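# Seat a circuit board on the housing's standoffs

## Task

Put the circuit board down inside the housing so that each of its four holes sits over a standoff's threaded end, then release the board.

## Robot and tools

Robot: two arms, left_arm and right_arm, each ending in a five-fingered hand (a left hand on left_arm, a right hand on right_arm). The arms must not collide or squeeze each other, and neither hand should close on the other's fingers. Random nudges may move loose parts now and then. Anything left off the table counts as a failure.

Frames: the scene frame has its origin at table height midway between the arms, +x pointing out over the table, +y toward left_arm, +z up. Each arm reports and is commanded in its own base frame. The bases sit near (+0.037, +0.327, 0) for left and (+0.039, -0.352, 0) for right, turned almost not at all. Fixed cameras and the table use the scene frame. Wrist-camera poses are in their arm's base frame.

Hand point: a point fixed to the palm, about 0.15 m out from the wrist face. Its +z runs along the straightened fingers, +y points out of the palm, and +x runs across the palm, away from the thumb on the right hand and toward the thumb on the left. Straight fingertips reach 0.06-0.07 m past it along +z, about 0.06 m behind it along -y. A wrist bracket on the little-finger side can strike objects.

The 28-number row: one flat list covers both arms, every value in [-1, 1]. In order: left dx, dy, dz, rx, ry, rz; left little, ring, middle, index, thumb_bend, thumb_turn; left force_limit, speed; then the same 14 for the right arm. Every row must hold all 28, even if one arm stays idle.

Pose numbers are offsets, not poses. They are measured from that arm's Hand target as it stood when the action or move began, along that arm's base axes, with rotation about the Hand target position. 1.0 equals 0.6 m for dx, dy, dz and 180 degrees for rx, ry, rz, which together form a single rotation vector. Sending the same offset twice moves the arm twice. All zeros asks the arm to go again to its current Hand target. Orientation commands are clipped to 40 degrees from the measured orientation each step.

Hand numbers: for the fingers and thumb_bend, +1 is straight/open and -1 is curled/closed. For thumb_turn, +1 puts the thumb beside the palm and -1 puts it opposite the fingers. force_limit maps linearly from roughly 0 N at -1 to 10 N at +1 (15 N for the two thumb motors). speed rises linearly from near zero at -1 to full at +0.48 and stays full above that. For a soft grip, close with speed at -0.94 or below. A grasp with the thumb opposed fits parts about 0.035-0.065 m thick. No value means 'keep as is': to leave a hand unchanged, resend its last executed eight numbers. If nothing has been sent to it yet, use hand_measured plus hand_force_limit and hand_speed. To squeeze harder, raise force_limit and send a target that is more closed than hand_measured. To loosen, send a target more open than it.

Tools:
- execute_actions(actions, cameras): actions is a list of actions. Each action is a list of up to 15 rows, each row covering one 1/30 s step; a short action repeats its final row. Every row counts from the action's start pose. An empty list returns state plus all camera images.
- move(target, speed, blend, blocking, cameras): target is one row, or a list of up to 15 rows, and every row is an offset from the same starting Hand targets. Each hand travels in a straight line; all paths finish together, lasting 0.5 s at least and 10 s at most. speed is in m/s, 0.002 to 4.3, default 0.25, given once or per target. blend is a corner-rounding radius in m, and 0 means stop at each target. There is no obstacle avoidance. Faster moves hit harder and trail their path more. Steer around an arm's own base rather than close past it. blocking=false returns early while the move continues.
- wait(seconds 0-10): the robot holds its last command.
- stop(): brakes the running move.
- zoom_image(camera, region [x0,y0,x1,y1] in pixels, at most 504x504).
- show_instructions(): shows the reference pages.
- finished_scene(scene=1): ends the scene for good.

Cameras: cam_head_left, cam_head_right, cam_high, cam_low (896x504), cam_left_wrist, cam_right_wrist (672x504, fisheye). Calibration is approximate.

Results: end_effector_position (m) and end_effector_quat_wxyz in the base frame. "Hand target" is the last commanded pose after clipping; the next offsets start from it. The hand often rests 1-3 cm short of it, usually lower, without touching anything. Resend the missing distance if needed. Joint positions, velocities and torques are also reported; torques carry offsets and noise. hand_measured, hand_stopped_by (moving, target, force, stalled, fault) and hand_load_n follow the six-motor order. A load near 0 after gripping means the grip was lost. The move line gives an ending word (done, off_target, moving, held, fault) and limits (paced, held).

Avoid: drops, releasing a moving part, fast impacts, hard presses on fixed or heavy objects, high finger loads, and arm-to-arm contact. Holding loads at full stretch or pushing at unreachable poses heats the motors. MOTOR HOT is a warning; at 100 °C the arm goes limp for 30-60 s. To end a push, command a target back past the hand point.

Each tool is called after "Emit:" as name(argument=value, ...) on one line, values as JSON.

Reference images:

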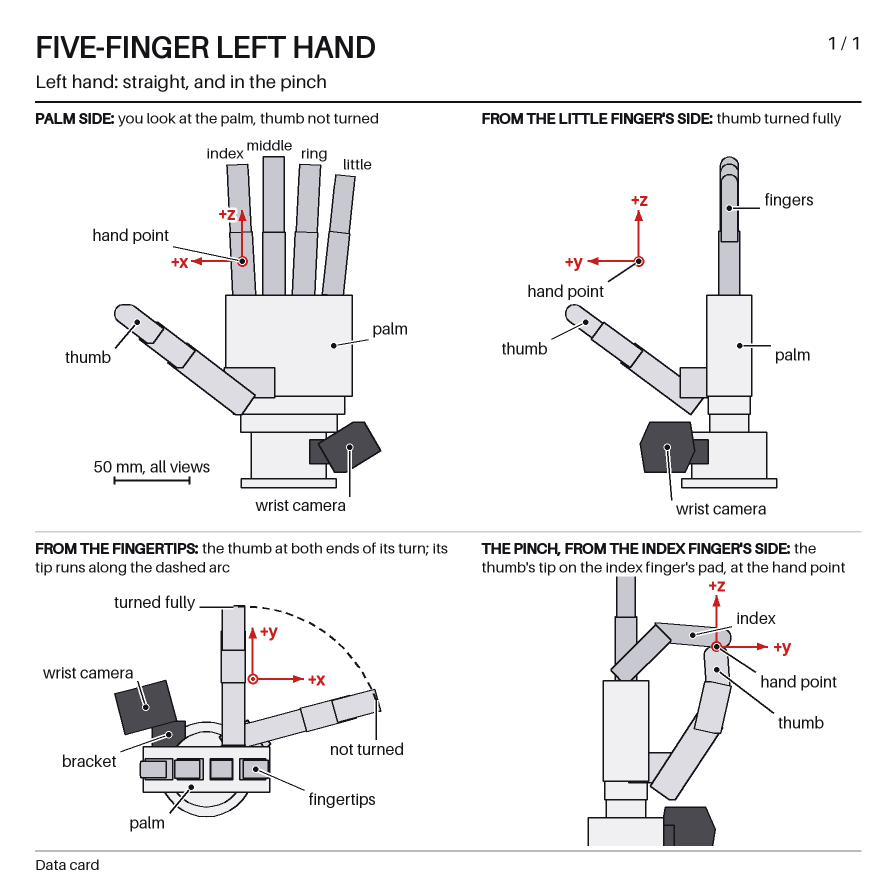

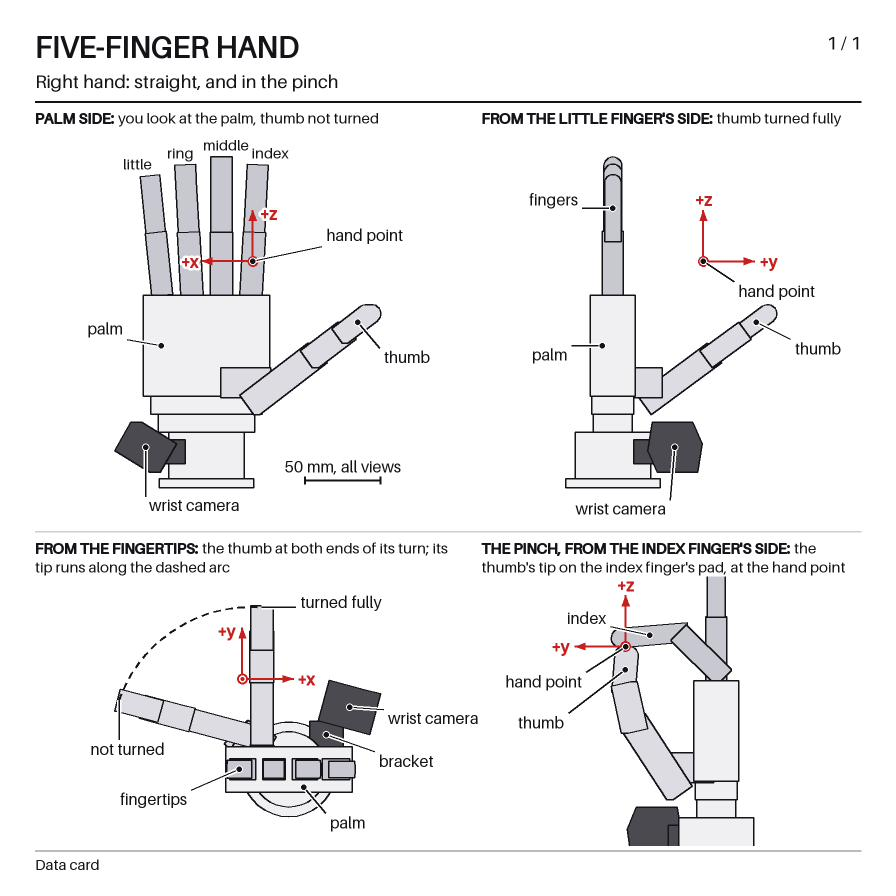

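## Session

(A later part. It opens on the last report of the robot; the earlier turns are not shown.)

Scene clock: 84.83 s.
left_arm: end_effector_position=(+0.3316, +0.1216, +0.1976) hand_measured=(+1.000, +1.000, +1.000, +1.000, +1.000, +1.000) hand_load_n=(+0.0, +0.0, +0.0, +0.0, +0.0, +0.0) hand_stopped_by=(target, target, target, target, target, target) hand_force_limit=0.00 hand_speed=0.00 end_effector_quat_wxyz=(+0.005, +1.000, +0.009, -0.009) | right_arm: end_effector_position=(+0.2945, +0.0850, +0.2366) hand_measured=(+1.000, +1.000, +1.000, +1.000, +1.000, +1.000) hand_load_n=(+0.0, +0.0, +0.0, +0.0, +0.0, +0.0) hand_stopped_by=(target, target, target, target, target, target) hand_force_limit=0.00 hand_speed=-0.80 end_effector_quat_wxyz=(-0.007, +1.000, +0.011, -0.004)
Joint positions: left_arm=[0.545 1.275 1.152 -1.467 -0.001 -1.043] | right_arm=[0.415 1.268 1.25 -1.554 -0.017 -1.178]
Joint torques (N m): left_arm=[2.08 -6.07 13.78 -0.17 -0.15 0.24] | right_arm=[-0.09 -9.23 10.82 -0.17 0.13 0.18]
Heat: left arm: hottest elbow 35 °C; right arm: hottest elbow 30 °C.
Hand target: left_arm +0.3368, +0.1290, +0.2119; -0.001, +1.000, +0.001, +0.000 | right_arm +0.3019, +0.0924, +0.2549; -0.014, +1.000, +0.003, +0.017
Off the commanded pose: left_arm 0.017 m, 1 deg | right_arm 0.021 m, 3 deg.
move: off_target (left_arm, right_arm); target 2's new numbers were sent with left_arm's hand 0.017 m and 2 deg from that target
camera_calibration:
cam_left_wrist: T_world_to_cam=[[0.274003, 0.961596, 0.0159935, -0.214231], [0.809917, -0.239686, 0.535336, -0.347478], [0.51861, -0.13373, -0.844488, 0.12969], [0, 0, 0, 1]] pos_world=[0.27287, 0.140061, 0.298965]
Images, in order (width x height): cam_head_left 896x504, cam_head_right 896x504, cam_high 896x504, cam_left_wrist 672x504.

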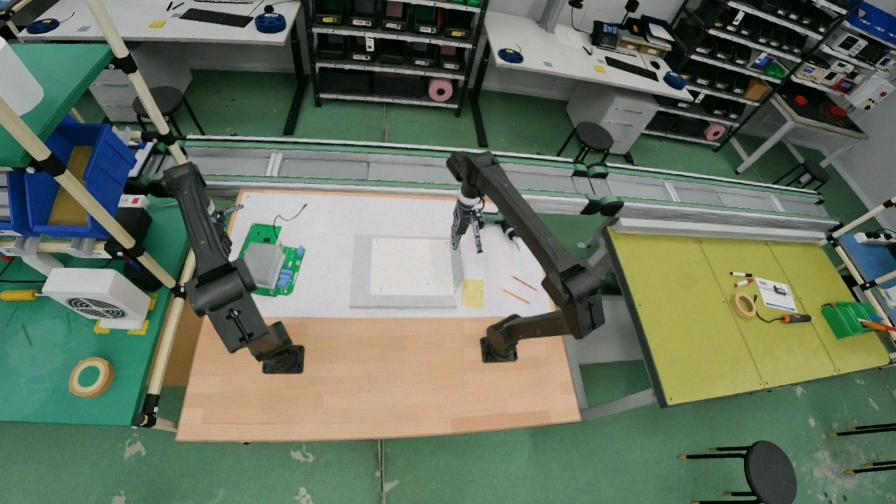

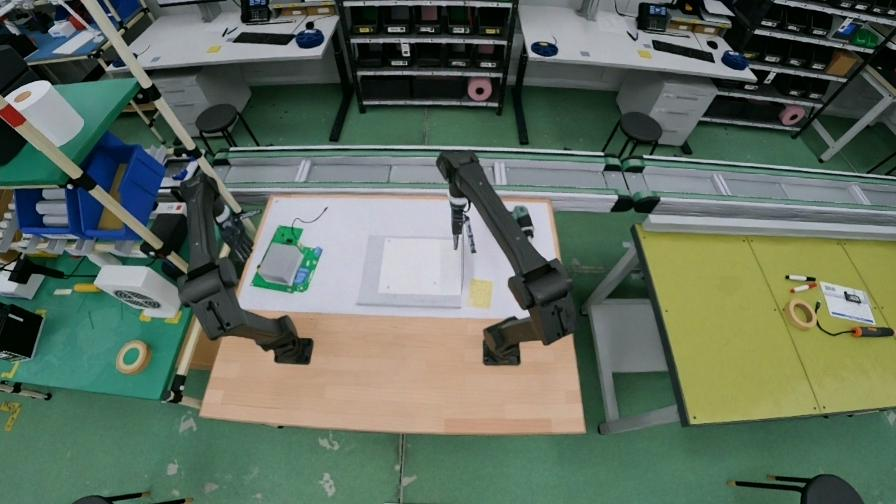

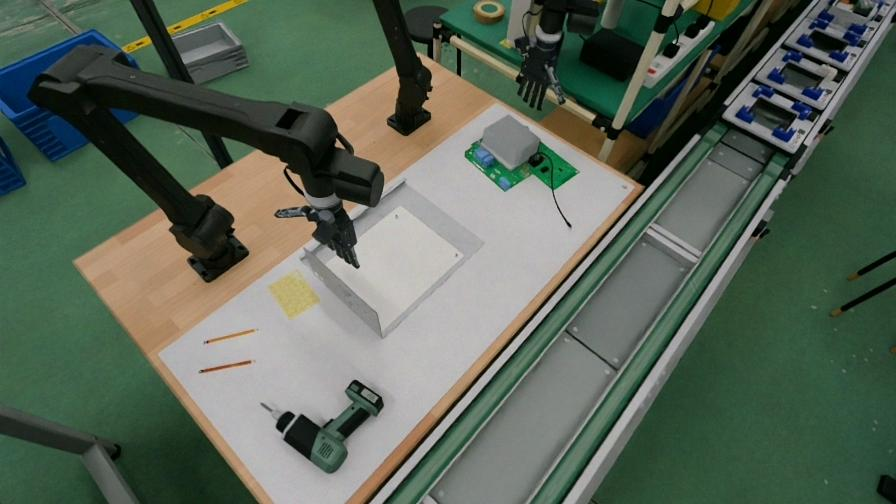

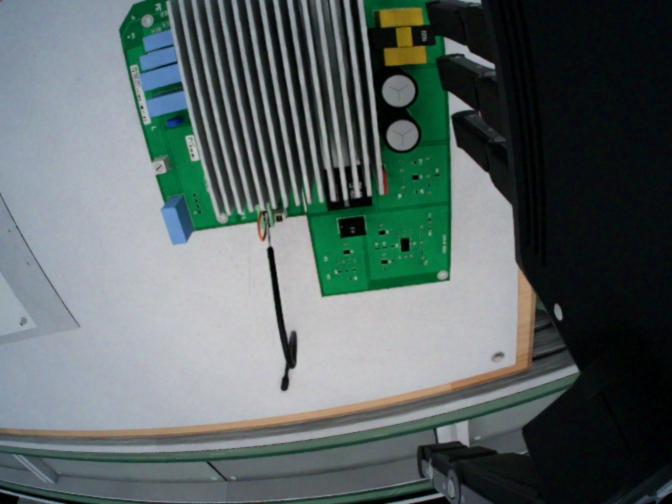

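Emit:
move(target=[[0,-0.02,-0.162,0,0,0,1,1,1,1,1,1,0,0,0,0,0,0,0,0,1,1,1,1,1,1,0,-0.8]], speed=0.15, cameras=["cam_head_right","cam_high","cam_left_wrist"])

Emit:
zoom_image(camera="cam_high", region=[460, 70, 590, 200])

Emit:
zoom_image(camera="cam_left_wrist", region=[150, 0, 530, 380])

Scene clock: 87.60 s.
left_arm: end_effector_position=(+0.3309, +0.1175, +0.1204) hand_measured=(+1.000, +1.000, +1.000, +1.000, +1.000, +1.000) hand_load_n=(+0.0, +0.0, +0.0, +0.0, +0.0, +0.0) hand_stopped_by=(target, target, target, target, target, target) hand_force_limit=0.00 hand_speed=0.00 end_effector_quat_wxyz=(+0.001, +1.000, +0.004, -0.002) | right_arm: end_effector_position=(+0.2945, +0.0850, +0.2366) hand_measured=(+1.000, +1.000, +1.000, +1.000, +1.000, +1.000) hand_load_n=(+0.0, +0.0, +0.0, +0.0, +0.0, +0.0) hand_stopped_by=(target, target, target, target, target, target) hand_force_limit=0.00 hand_speed=-0.80 end_effector_quat_wxyz=(-0.007, +1.000, +0.011, -0.004)
Joint positions: left_arm=[0.536 1.307 0.973 -1.242 -0.001 -1.043] | right_arm=[0.415 1.268 1.25 -1.554 -0.017 -1.178]
Joint torques (N m): left_arm=[0.56 -5.3 9.47 1.48 -0.14 -0.03] | right_arm=[-0.03 -8.82 10.92 -0.21 0.12 0.19]
Heat: left arm: hottest elbow 35 °C; right arm: hottest elbow 30 °C.
Hand target: left_arm +0.3368, +0.1169, +0.1146; -0.001, +1.000, +0.001, +0.000 | right_arm +0.3019, +0.0924, +0.2549; -0.014, +1.000, +0.003, +0.017
Off the commanded pose: left_arm 0.008 m, 1 deg | right_arm 0.021 m, 3 deg.
move: off_target (right_arm)
camera_calibration:
cam_left_wrist: T_world_to_cam=[[0.282523, 0.958891, 0.0266288, -0.212665], [0.800925, -0.251076, 0.543581, -0.303297], [0.527921, -0.132247, -0.838934, 0.0604704], [0, 0, 0, 1]] pos_world=[0.271077, 0.135769, 0.22126]
Images, in order (width x height): cam_head_right 896x504, cam_high 896x504, cam_left_wrist 672x504.

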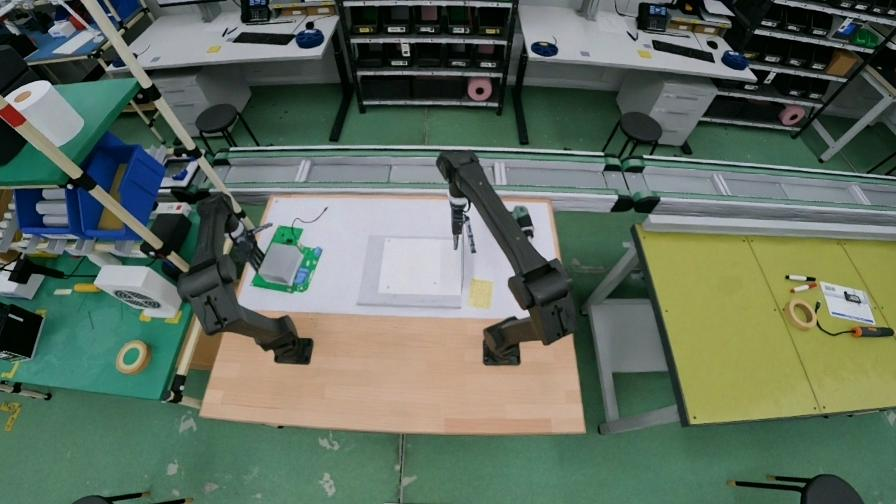

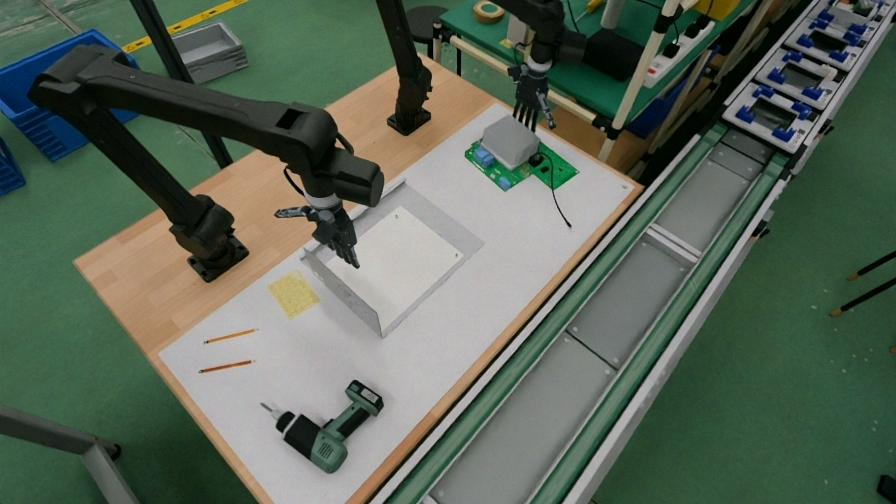

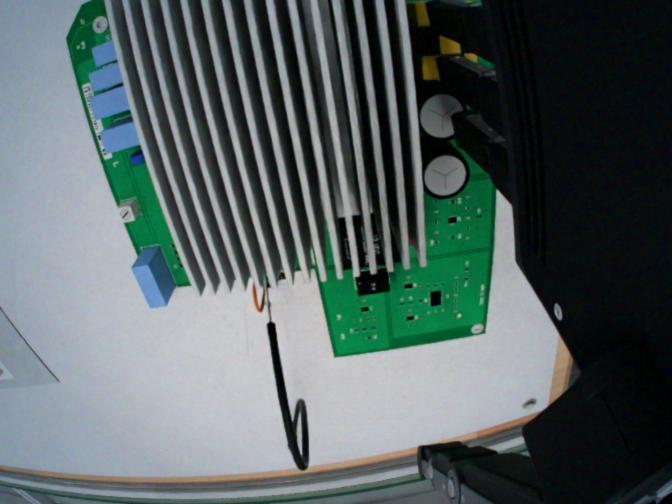

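Scaled by 3.877.

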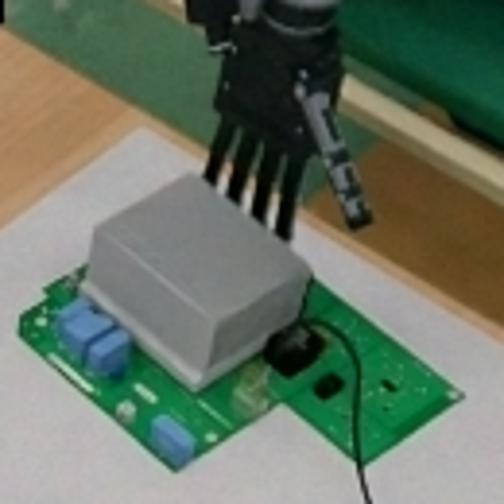

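Scaled by 1.326 from the camera's 672x504 image, which has a finer 960x720 frame.

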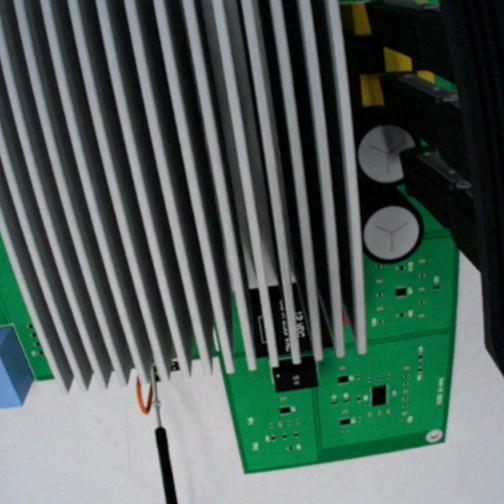

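Emit:
move(target=[[0,-0.217,0,0,0,0,1,1,1,1,1,1,0,0,0,0,0,0,0,0,1,1,1,1,1,1,0,-0.8]], speed=0.1, cameras=["cam_head_right","cam_head_left","cam_high","cam_left_wrist"])

Emit:
zoom_image(camera="cam_high", region=[430, 70, 590, 230])

Scene clock: 90.10 s.
left_arm: end_effector_position=(+0.3356, +0.0244, +0.1097) hand_measured=(+1.000, +1.000, +1.000, +1.000, +1.000, +1.000) hand_load_n=(+0.0, +0.5, +0.5, +0.0, +0.0, +0.0) hand_stopped_by=(target, target, target, target, target, target) hand_force_limit=0.00 hand_speed=0.00 end_effector_quat_wxyz=(-0.037, +0.999, +0.021, -0.004) | right_arm: end_effector_position=(+0.2945, +0.0850, +0.2366) hand_measured=(+1.000, +1.000, +1.000, +1.000, +1.000, +1.000) hand_load_n=(+0.0, +0.0, +0.0, +0.0, +0.0, +0.0) hand_stopped_by=(target, target, target, target, target, target) hand_force_limit=0.00 hand_speed=-0.80 end_effector_quat_wxyz=(-0.007, +1.000, +0.011, -0.004)
Joint positions: left_arm=[0.224 1.209 0.87 -1.226 -0.074 -1.39] | right_arm=[0.415 1.268 1.25 -1.554 -0.017 -1.178]
Joint torques (N m): left_arm=[-3.43 -5.77 9.35 0.01 2.27 -0.13] | right_arm=[-0.09 -8.76 10.86 -0.18 0.12 0.18]
Heat: left arm: hottest elbow 35 °C; right arm: hottest elbow 30 °C.
Hand target: left_arm +0.3368, -0.0132, +0.1146; -0.001, +1.000, +0.001, +0.000 | right_arm +0.3019, +0.0924, +0.2549; -0.014, +1.000, +0.003, +0.017
Off the commanded pose: left_arm 0.038 m, 5 deg | right_arm 0.021 m, 3 deg.
move: off_target (left_arm, right_arm)
camera_calibration:
cam_left_wrist: T_world_to_cam=[[0.249466, 0.96336, 0.0985148, -0.121356], [0.812339, -0.263558, 0.520232, -0.325534], [0.527135, -0.0497526, -0.848324, 0.0358937], [0, 0, 0, 1]] pos_world=[0.275797, 0.0328979, 0.211758]
Images, in order (width x height): cam_head_left 896x504, cam_head_right 896x504, cam_high 896x504, cam_left_wrist 672x504.

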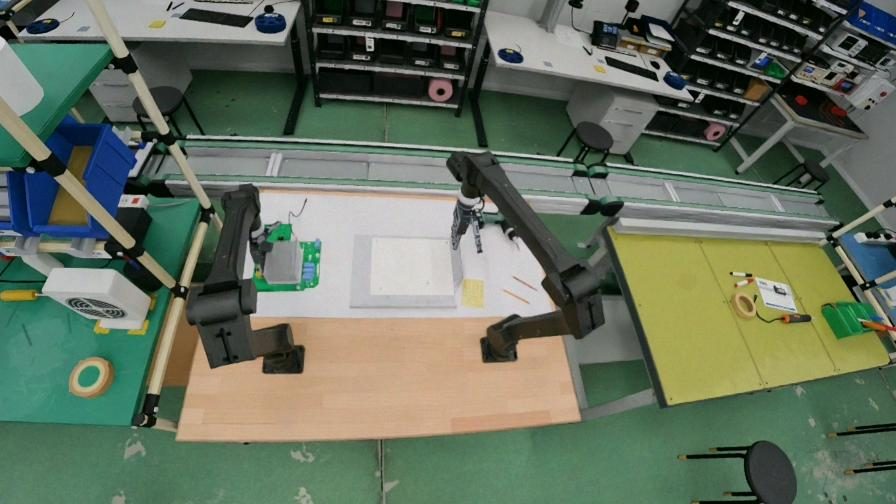

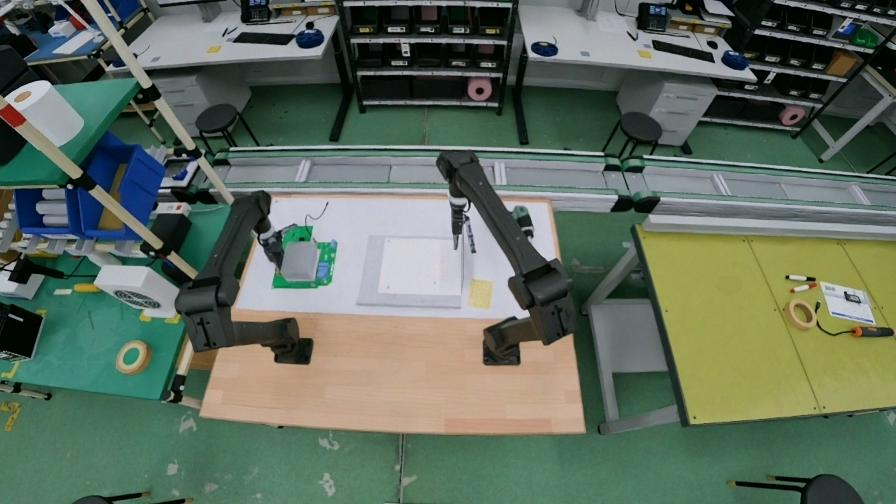

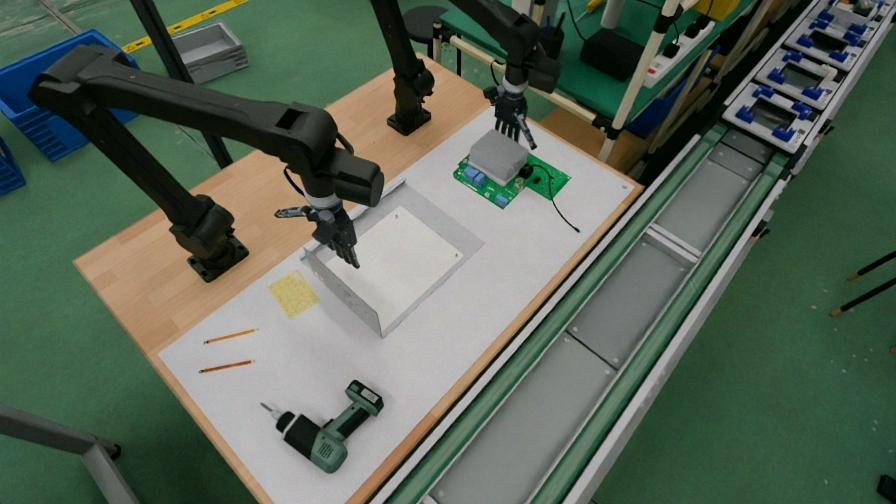

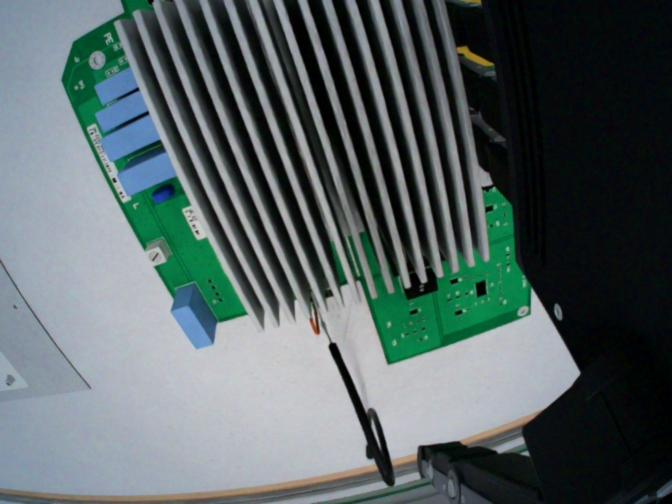

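Scaled by 3.150.

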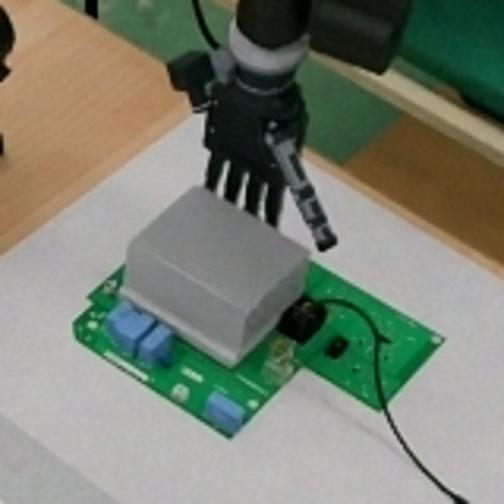

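Emit:
move(target=[[0,-0.13,0,0,0,0,1,1,1,1,1,1,0,0,0,0,0,0,0,0,1,1,1,1,1,1,0,-0.8]], speed=0.1, cameras=["cam_head_right","cam_head_left","cam_high","cam_left_wrist"])

Emit:
zoom_image(camera="cam_high", region=[400, 90, 560, 250])

Emit:
zoom_image(camera="cam_head_right", region=[245, 200, 375, 330])

Scene clock: 92.13 s.
left_arm: end_effector_position=(+0.3409, -0.0521, +0.1093) hand_measured=(+1.000, +1.000, +1.000, +1.000, +1.000, +1.000) hand_load_n=(+0.0, +0.0, +0.5, +0.5, +0.0, +0.0) hand_stopped_by=(target, target, target, target, target, target) hand_force_limit=0.00 hand_speed=0.00 end_effector_quat_wxyz=(-0.040, +0.999, +0.032, +0.002) | right_arm: end_effector_position=(+0.2945, +0.0850, +0.2366) hand_measured=(+1.000, +1.000, +1.000, +1.000, +1.000, +1.000) hand_load_n=(+0.0, +0.0, +0.0, +0.0, +0.0, +0.0) hand_stopped_by=(target, target, target, target, target, target) hand_force_limit=0.00 hand_speed=-0.80 end_effector_quat_wxyz=(-0.007, +1.000, +0.011, -0.004)
Joint positions: left_arm=[-0.031 1.195 0.858 -1.236 -0.08 -1.666] | right_arm=[0.415 1.268 1.25 -1.554 -0.017 -1.178]
Joint torques (N m): left_arm=[-3.43 -5.07 10 0.29 2.46 0.01] | right_arm=[-0.03 -9 10.76 -0.2 0.13 0.19]
Heat: left arm: hottest elbow 35 °C; right arm: hottest elbow 30 °C.
Hand target: left_arm +0.3368, -0.0912, +0.1147; -0.001, +1.000, +0.001, +0.000 | right_arm +0.3019, +0.0924, +0.2549; -0.014, +1.000, +0.003, +0.017
Off the commanded pose: left_arm 0.040 m, 6 deg | right_arm 0.021 m, 3 deg.
move: off_target (left_arm, right_arm)
camera_calibration:
cam_left_wrist: T_world_to_cam=[[0.227572, 0.967745, 0.108072, -0.0423149], [0.810973, -0.249791, 0.529082, -0.3496], [0.539012, -0.032761, -0.841661, 0.0250784], [0, 0, 0, 1]] pos_world=[0.279628, -0.0455552, 0.210648]
Images, in order (width x height): cam_head_left 896x504, cam_head_right 896x504, cam_high 896x504, cam_left_wrist 672x504.

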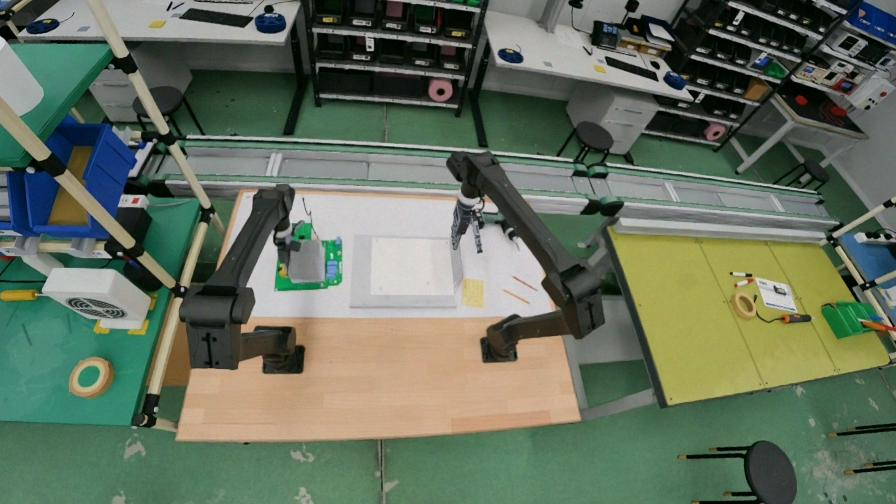

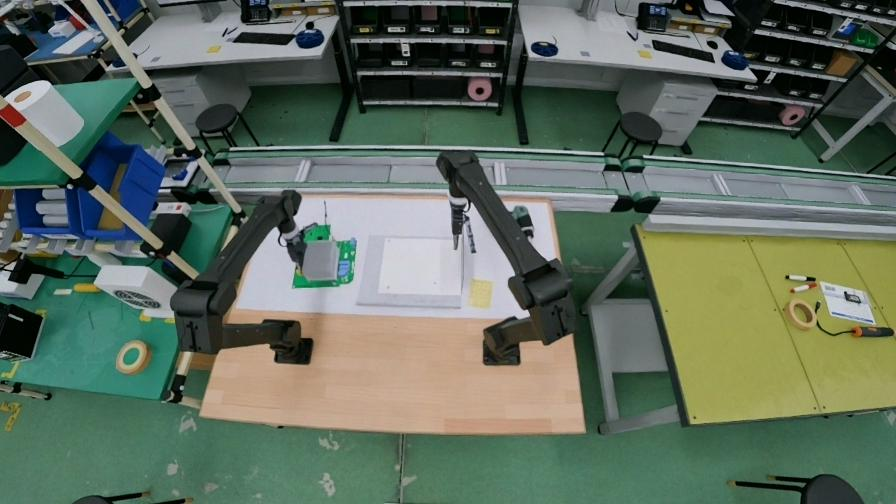

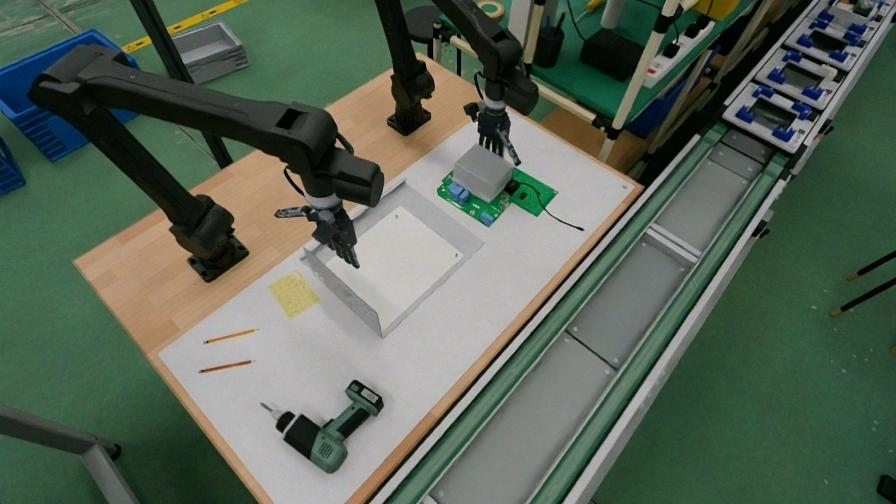

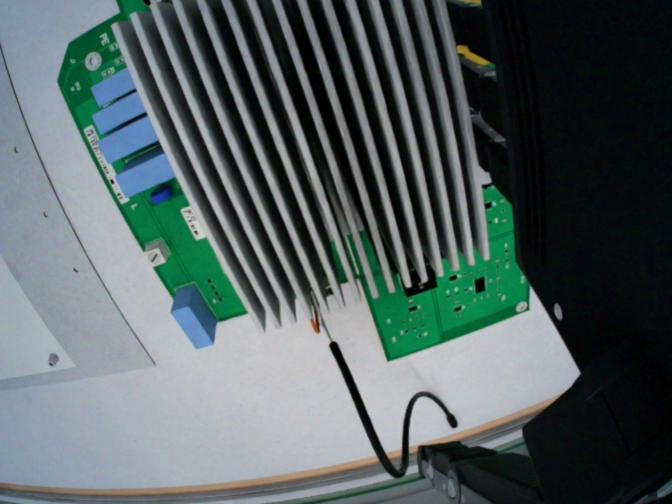

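Scaled by 3.150.

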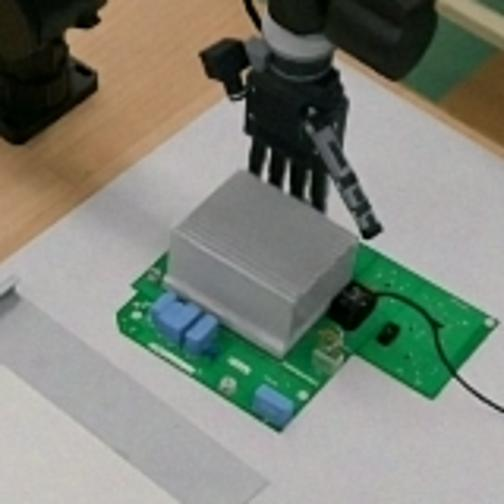

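Scaled by 3.877.

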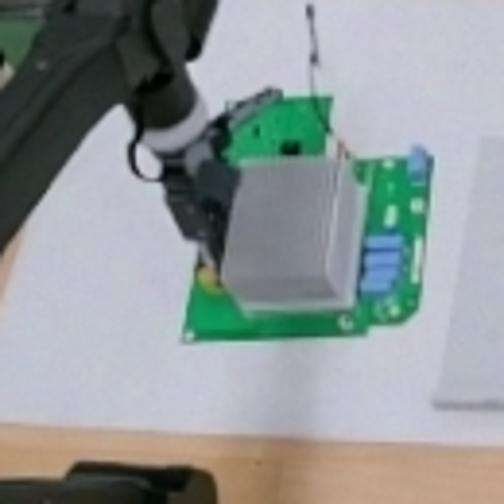

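Emit:
move(target=[[0,0,0,0,0,0,1,1,1,1,1,1,0,0,-0.0515,0.479,-0.058,0.056,0,0,1,1,1,1,1,1,0,0],[0,0,0,0,0,0,1,1,1,1,1,1,0,0,-0.0515,0.625,-0.245,0.056,0,0,1,1,1,1,1,1,0,0]], speed=0.15, blend=[0.03,0], cameras=["cam_head_right","cam_head_left","cam_high","cam_left_wrist"])

Emit:
zoom_image(camera="cam_high", region=[400, 90, 560, 250])

Emit:
zoom_image(camera="cam_head_right", region=[245, 200, 375, 330])

Emit:
zoom_image(camera="cam_head_left", region=[240, 190, 380, 330])

Scene clock: 97.87 s.
left_arm: end_effector_position=(+0.3409, -0.0521, +0.1093) hand_measured=(+1.000, +1.000, +1.000, +1.000, +1.000, +1.000) hand_load_n=(+0.0, +0.0, +0.5, +0.5, +0.0, +0.0) hand_stopped_by=(target, target, target, target, target, target) hand_force_limit=0.00 hand_speed=0.00 end_effector_quat_wxyz=(-0.040, +0.999, +0.032, +0.002) | right_arm: end_effector_position=(+0.2658, +0.4443, +0.1024) hand_measured=(+1.000, +1.000, +1.000, +1.000, +1.000, +1.000) hand_load_n=(+0.0, +0.0, +0.0, +0.0, +0.0, +0.0) hand_stopped_by=(target, target, target, target, target, target) hand_force_limit=0.00 hand_speed=0.00 end_effector_quat_wxyz=(-0.083, +0.996, +0.008, +0.007)
Joint positions: left_arm=[-0.031 1.195 0.858 -1.236 -0.08 -1.666] | right_arm=[1.016 1.809 1.531 -1.144 -0.076 -0.566]
Joint torques (N m): left_arm=[-3.37 -5.01 10.02 0.28 2.46 0.02] | right_arm=[-0.03 -15.44 10.59 1.05 0.09 0.18]
Heat: left arm: hottest elbow 35 °C; right arm: hottest elbow 31 °C.
Hand target: left_arm +0.3368, -0.0912, +0.1147; -0.001, +1.000, +0.001, +0.000 | right_arm +0.2712, +0.4673, +0.1082; -0.102, +0.995, +0.002, +0.017
Off the commanded pose: left_arm 0.040 m, 6 deg | right_arm 0.024 m, 3 deg.
move: off_target (left_arm, right_arm)
camera_calibration:
cam_left_wrist: T_world_to_cam=[[0.227572, 0.967745, 0.108072, -0.0423149], [0.810973, -0.249791, 0.529082, -0.3496], [0.539012, -0.032761, -0.841661, 0.0250784], [0, 0, 0, 1]] pos_world=[0.279628, -0.0455552, 0.210648]
Images, in order (width x height): cam_head_left 896x504, cam_head_right 896x504, cam_high 896x504, cam_left_wrist 672x504.

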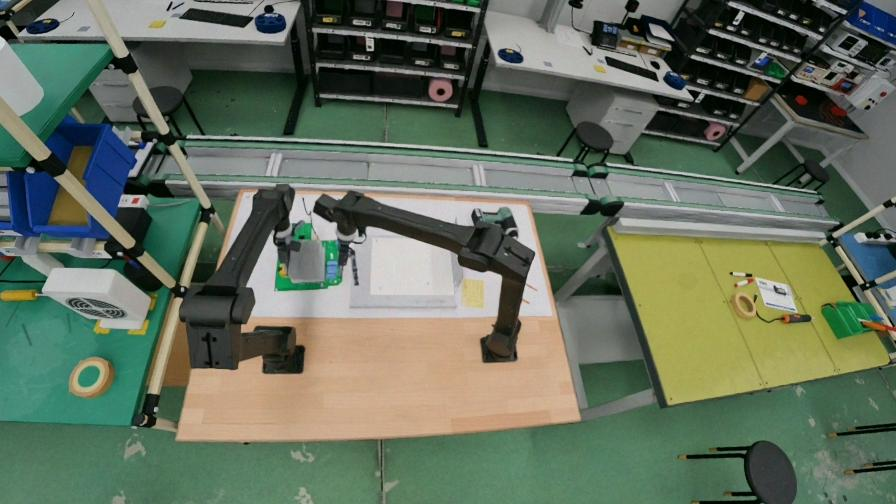

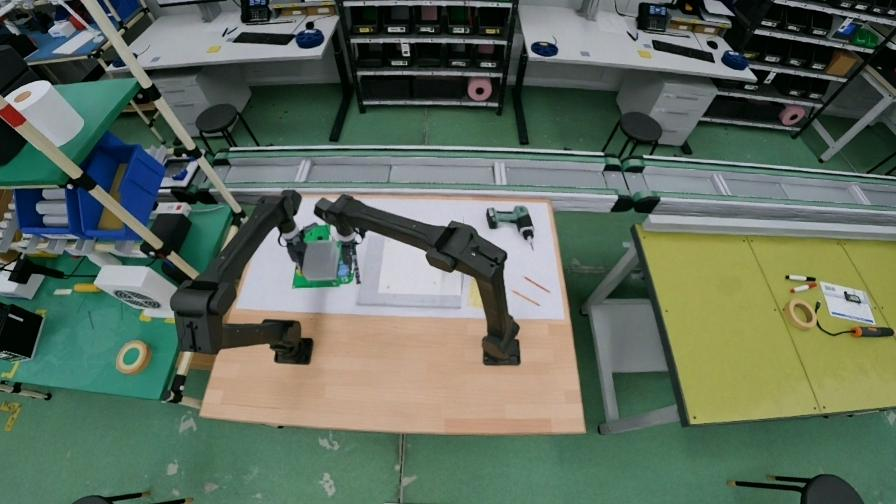

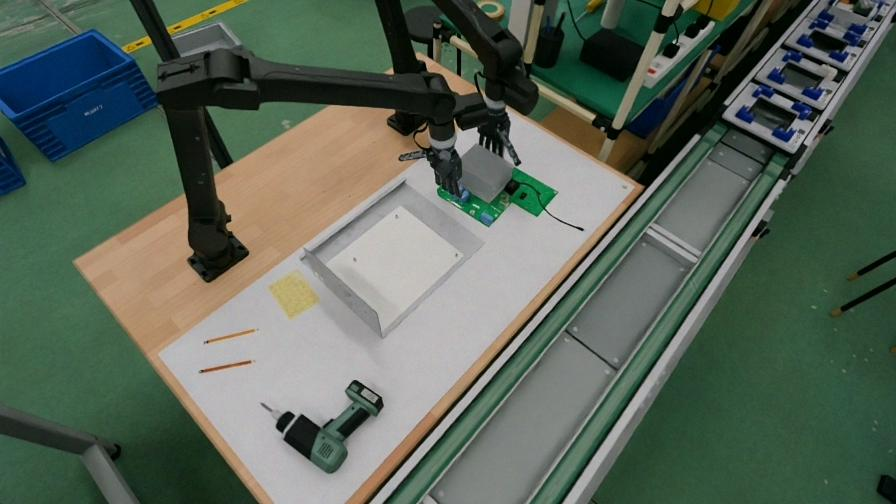

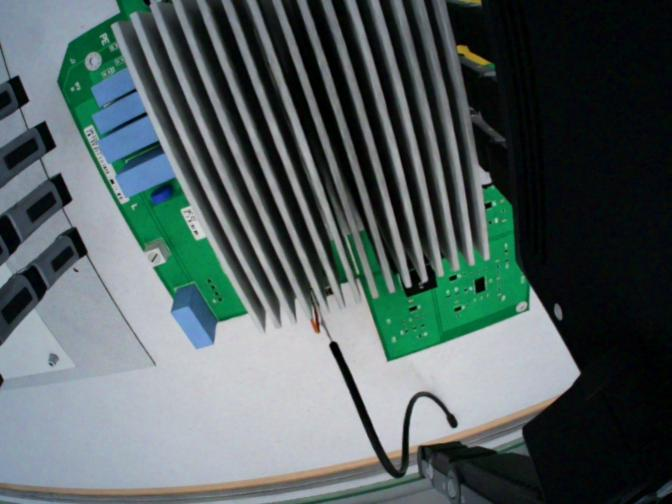

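Scaled by 3.150.

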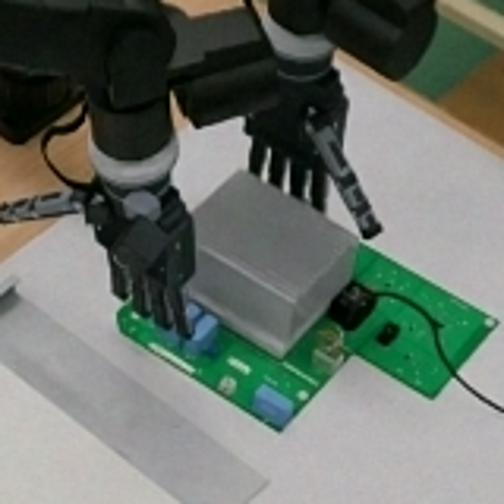

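Scaled by 3.877.

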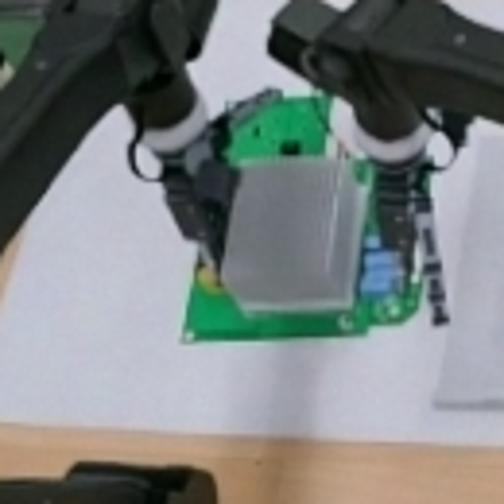

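Scaled by 3.600.

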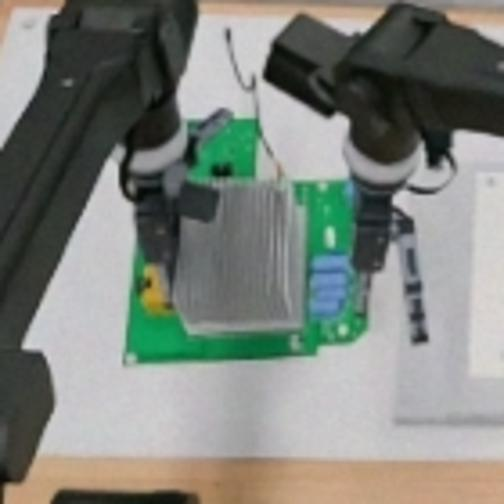

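Emit:
move(target=[[0,0,0,0,0,0,1,1,1,1,1,1,0,0,0.01,0.12,0.003,0,0,0,1,1,1,1,1,1,0,0]], speed=0.06, cameras=["cam_head_right","cam_head_left","cam_high","cam_left_wrist"])

Emit:
zoom_image(camera="cam_high", region=[400, 90, 560, 250])

Emit:
zoom_image(camera="cam_head_left", region=[240, 190, 380, 330])

Scene clock: 99.57 s.
left_arm: end_effector_position=(+0.3409, -0.0521, +0.1093) hand_measured=(+1.000, +1.000, +1.000, +1.000, +1.000, +1.000) hand_load_n=(+0.0, +0.5, +0.5, +0.5, +0.0, +0.0) hand_stopped_by=(target, target, target, target, target, target) hand_force_limit=0.00 hand_speed=0.00 end_effector_quat_wxyz=(-0.040, +0.999, +0.032, +0.002) | right_arm: end_effector_position=(+0.2710, +0.4631, +0.1073) hand_measured=(+1.000, +1.000, +1.000, +1.000, +1.000, +1.000) hand_load_n=(+0.0, +0.0, +0.5, +0.0, -0.5, +0.0) hand_stopped_by=(target, target, target, target, target, target) hand_force_limit=0.00 hand_speed=0.00 end_effector_quat_wxyz=(-0.094, +0.995, +0.009, +0.014)
Joint positions: left_arm=[-0.031 1.195 0.858 -1.236 -0.08 -1.666] | right_arm=[1.026 1.835 1.583 -1.144 -0.075 -0.557]
Joint torques (N m): left_arm=[-3.43 -4.95 10 0.29 2.46 0.01] | right_arm=[-0.26 -17.61 6.83 0.53 -0.03 -0.04]
Heat: left arm: hottest elbow 35 °C; right arm: hottest elbow 31 °C.
Hand target: left_arm +0.3368, -0.0912, +0.1147; -0.001, +1.000, +0.001, +0.000 | right_arm +0.2704, +0.4629, +0.1088; -0.096, +0.995, +0.007, +0.014 (not the last commanded pose)
Off the commanded pose: left_arm 0.040 m, 6 deg | right_arm 0.077 m, 1 deg.
move: held (right_arm; a check stopped the path), off_target (left_arm); limits=held
pose unreachable (right arm): on one or more control steps of this call, first in action 0 (counted from 0), this arm could not follow its commanded pose, so it was not sent that pose on those steps. It may still have moved: this result reports where it is.
cause: moving toward the commanded pose would bring a part of the arm too close to another arm (a part of this arm just beyond joint 4 (wrist pitch) and a part of the left arm just beyond its joint 4 (wrist pitch), at the place that arm is still heading or pushing toward).
camera_calibration:
cam_left_wrist: T_world_to_cam=[[0.227572, 0.967745, 0.108072, -0.0423149], [0.810973, -0.249791, 0.529082, -0.3496], [0.539012, -0.032761, -0.841661, 0.0250784], [0, 0, 0, 1]] pos_world=[0.279628, -0.0455552, 0.210648]
Images, in order (width x height): cam_head_left 896x504, cam_head_right 896x504, cam_high 896x504, cam_left_wrist 672x504.

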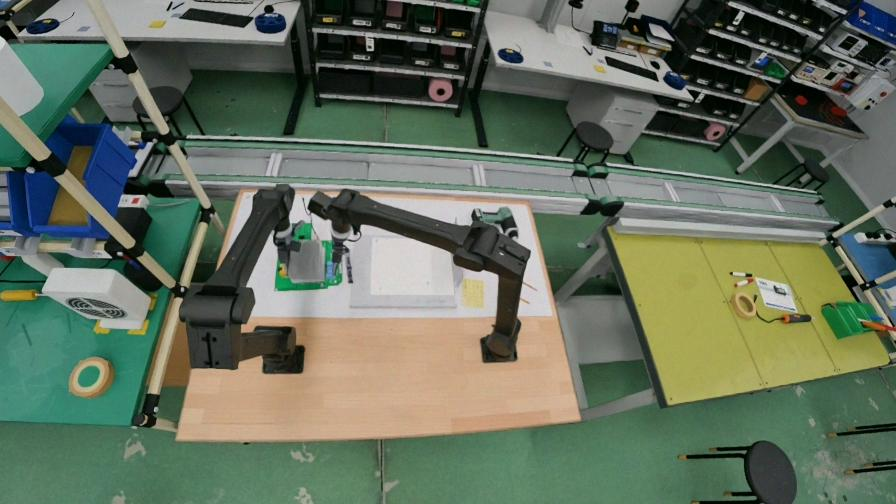

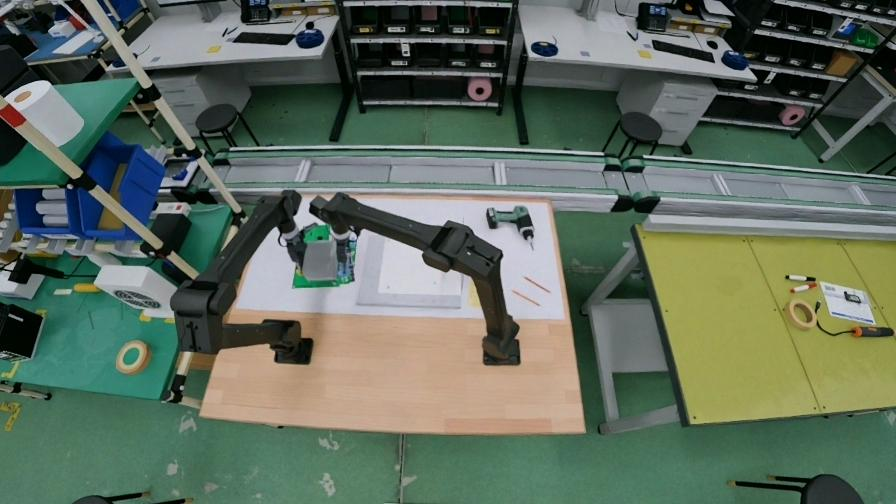

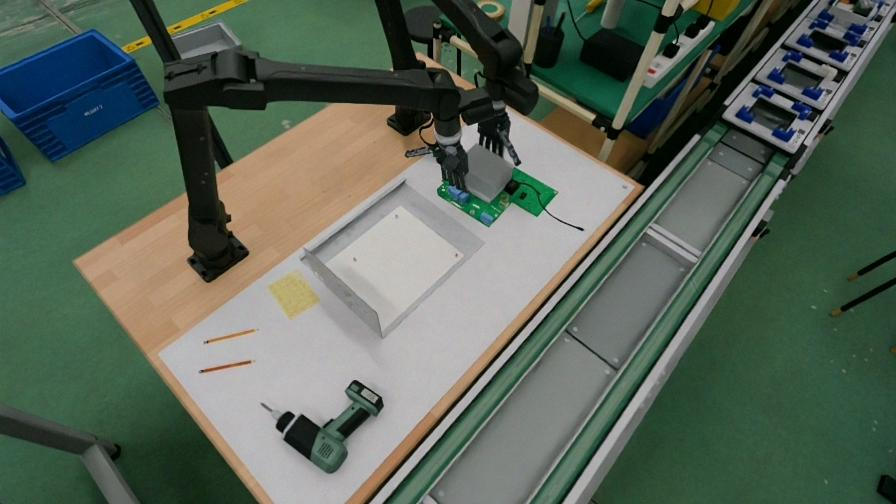

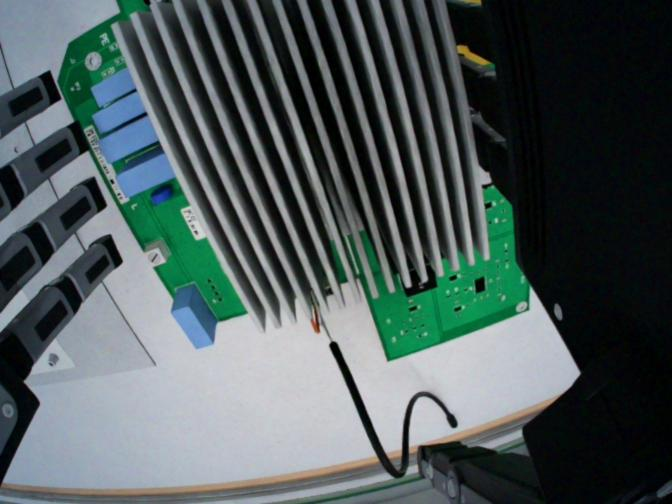

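Scaled by 3.150.

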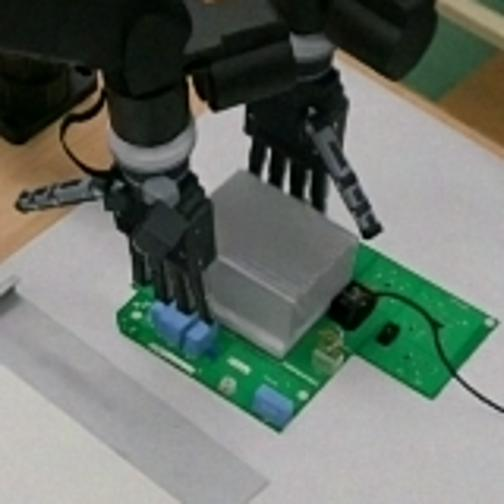

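Scaled by 3.600.

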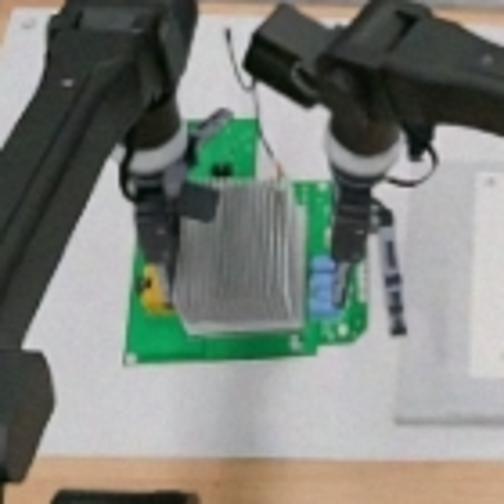

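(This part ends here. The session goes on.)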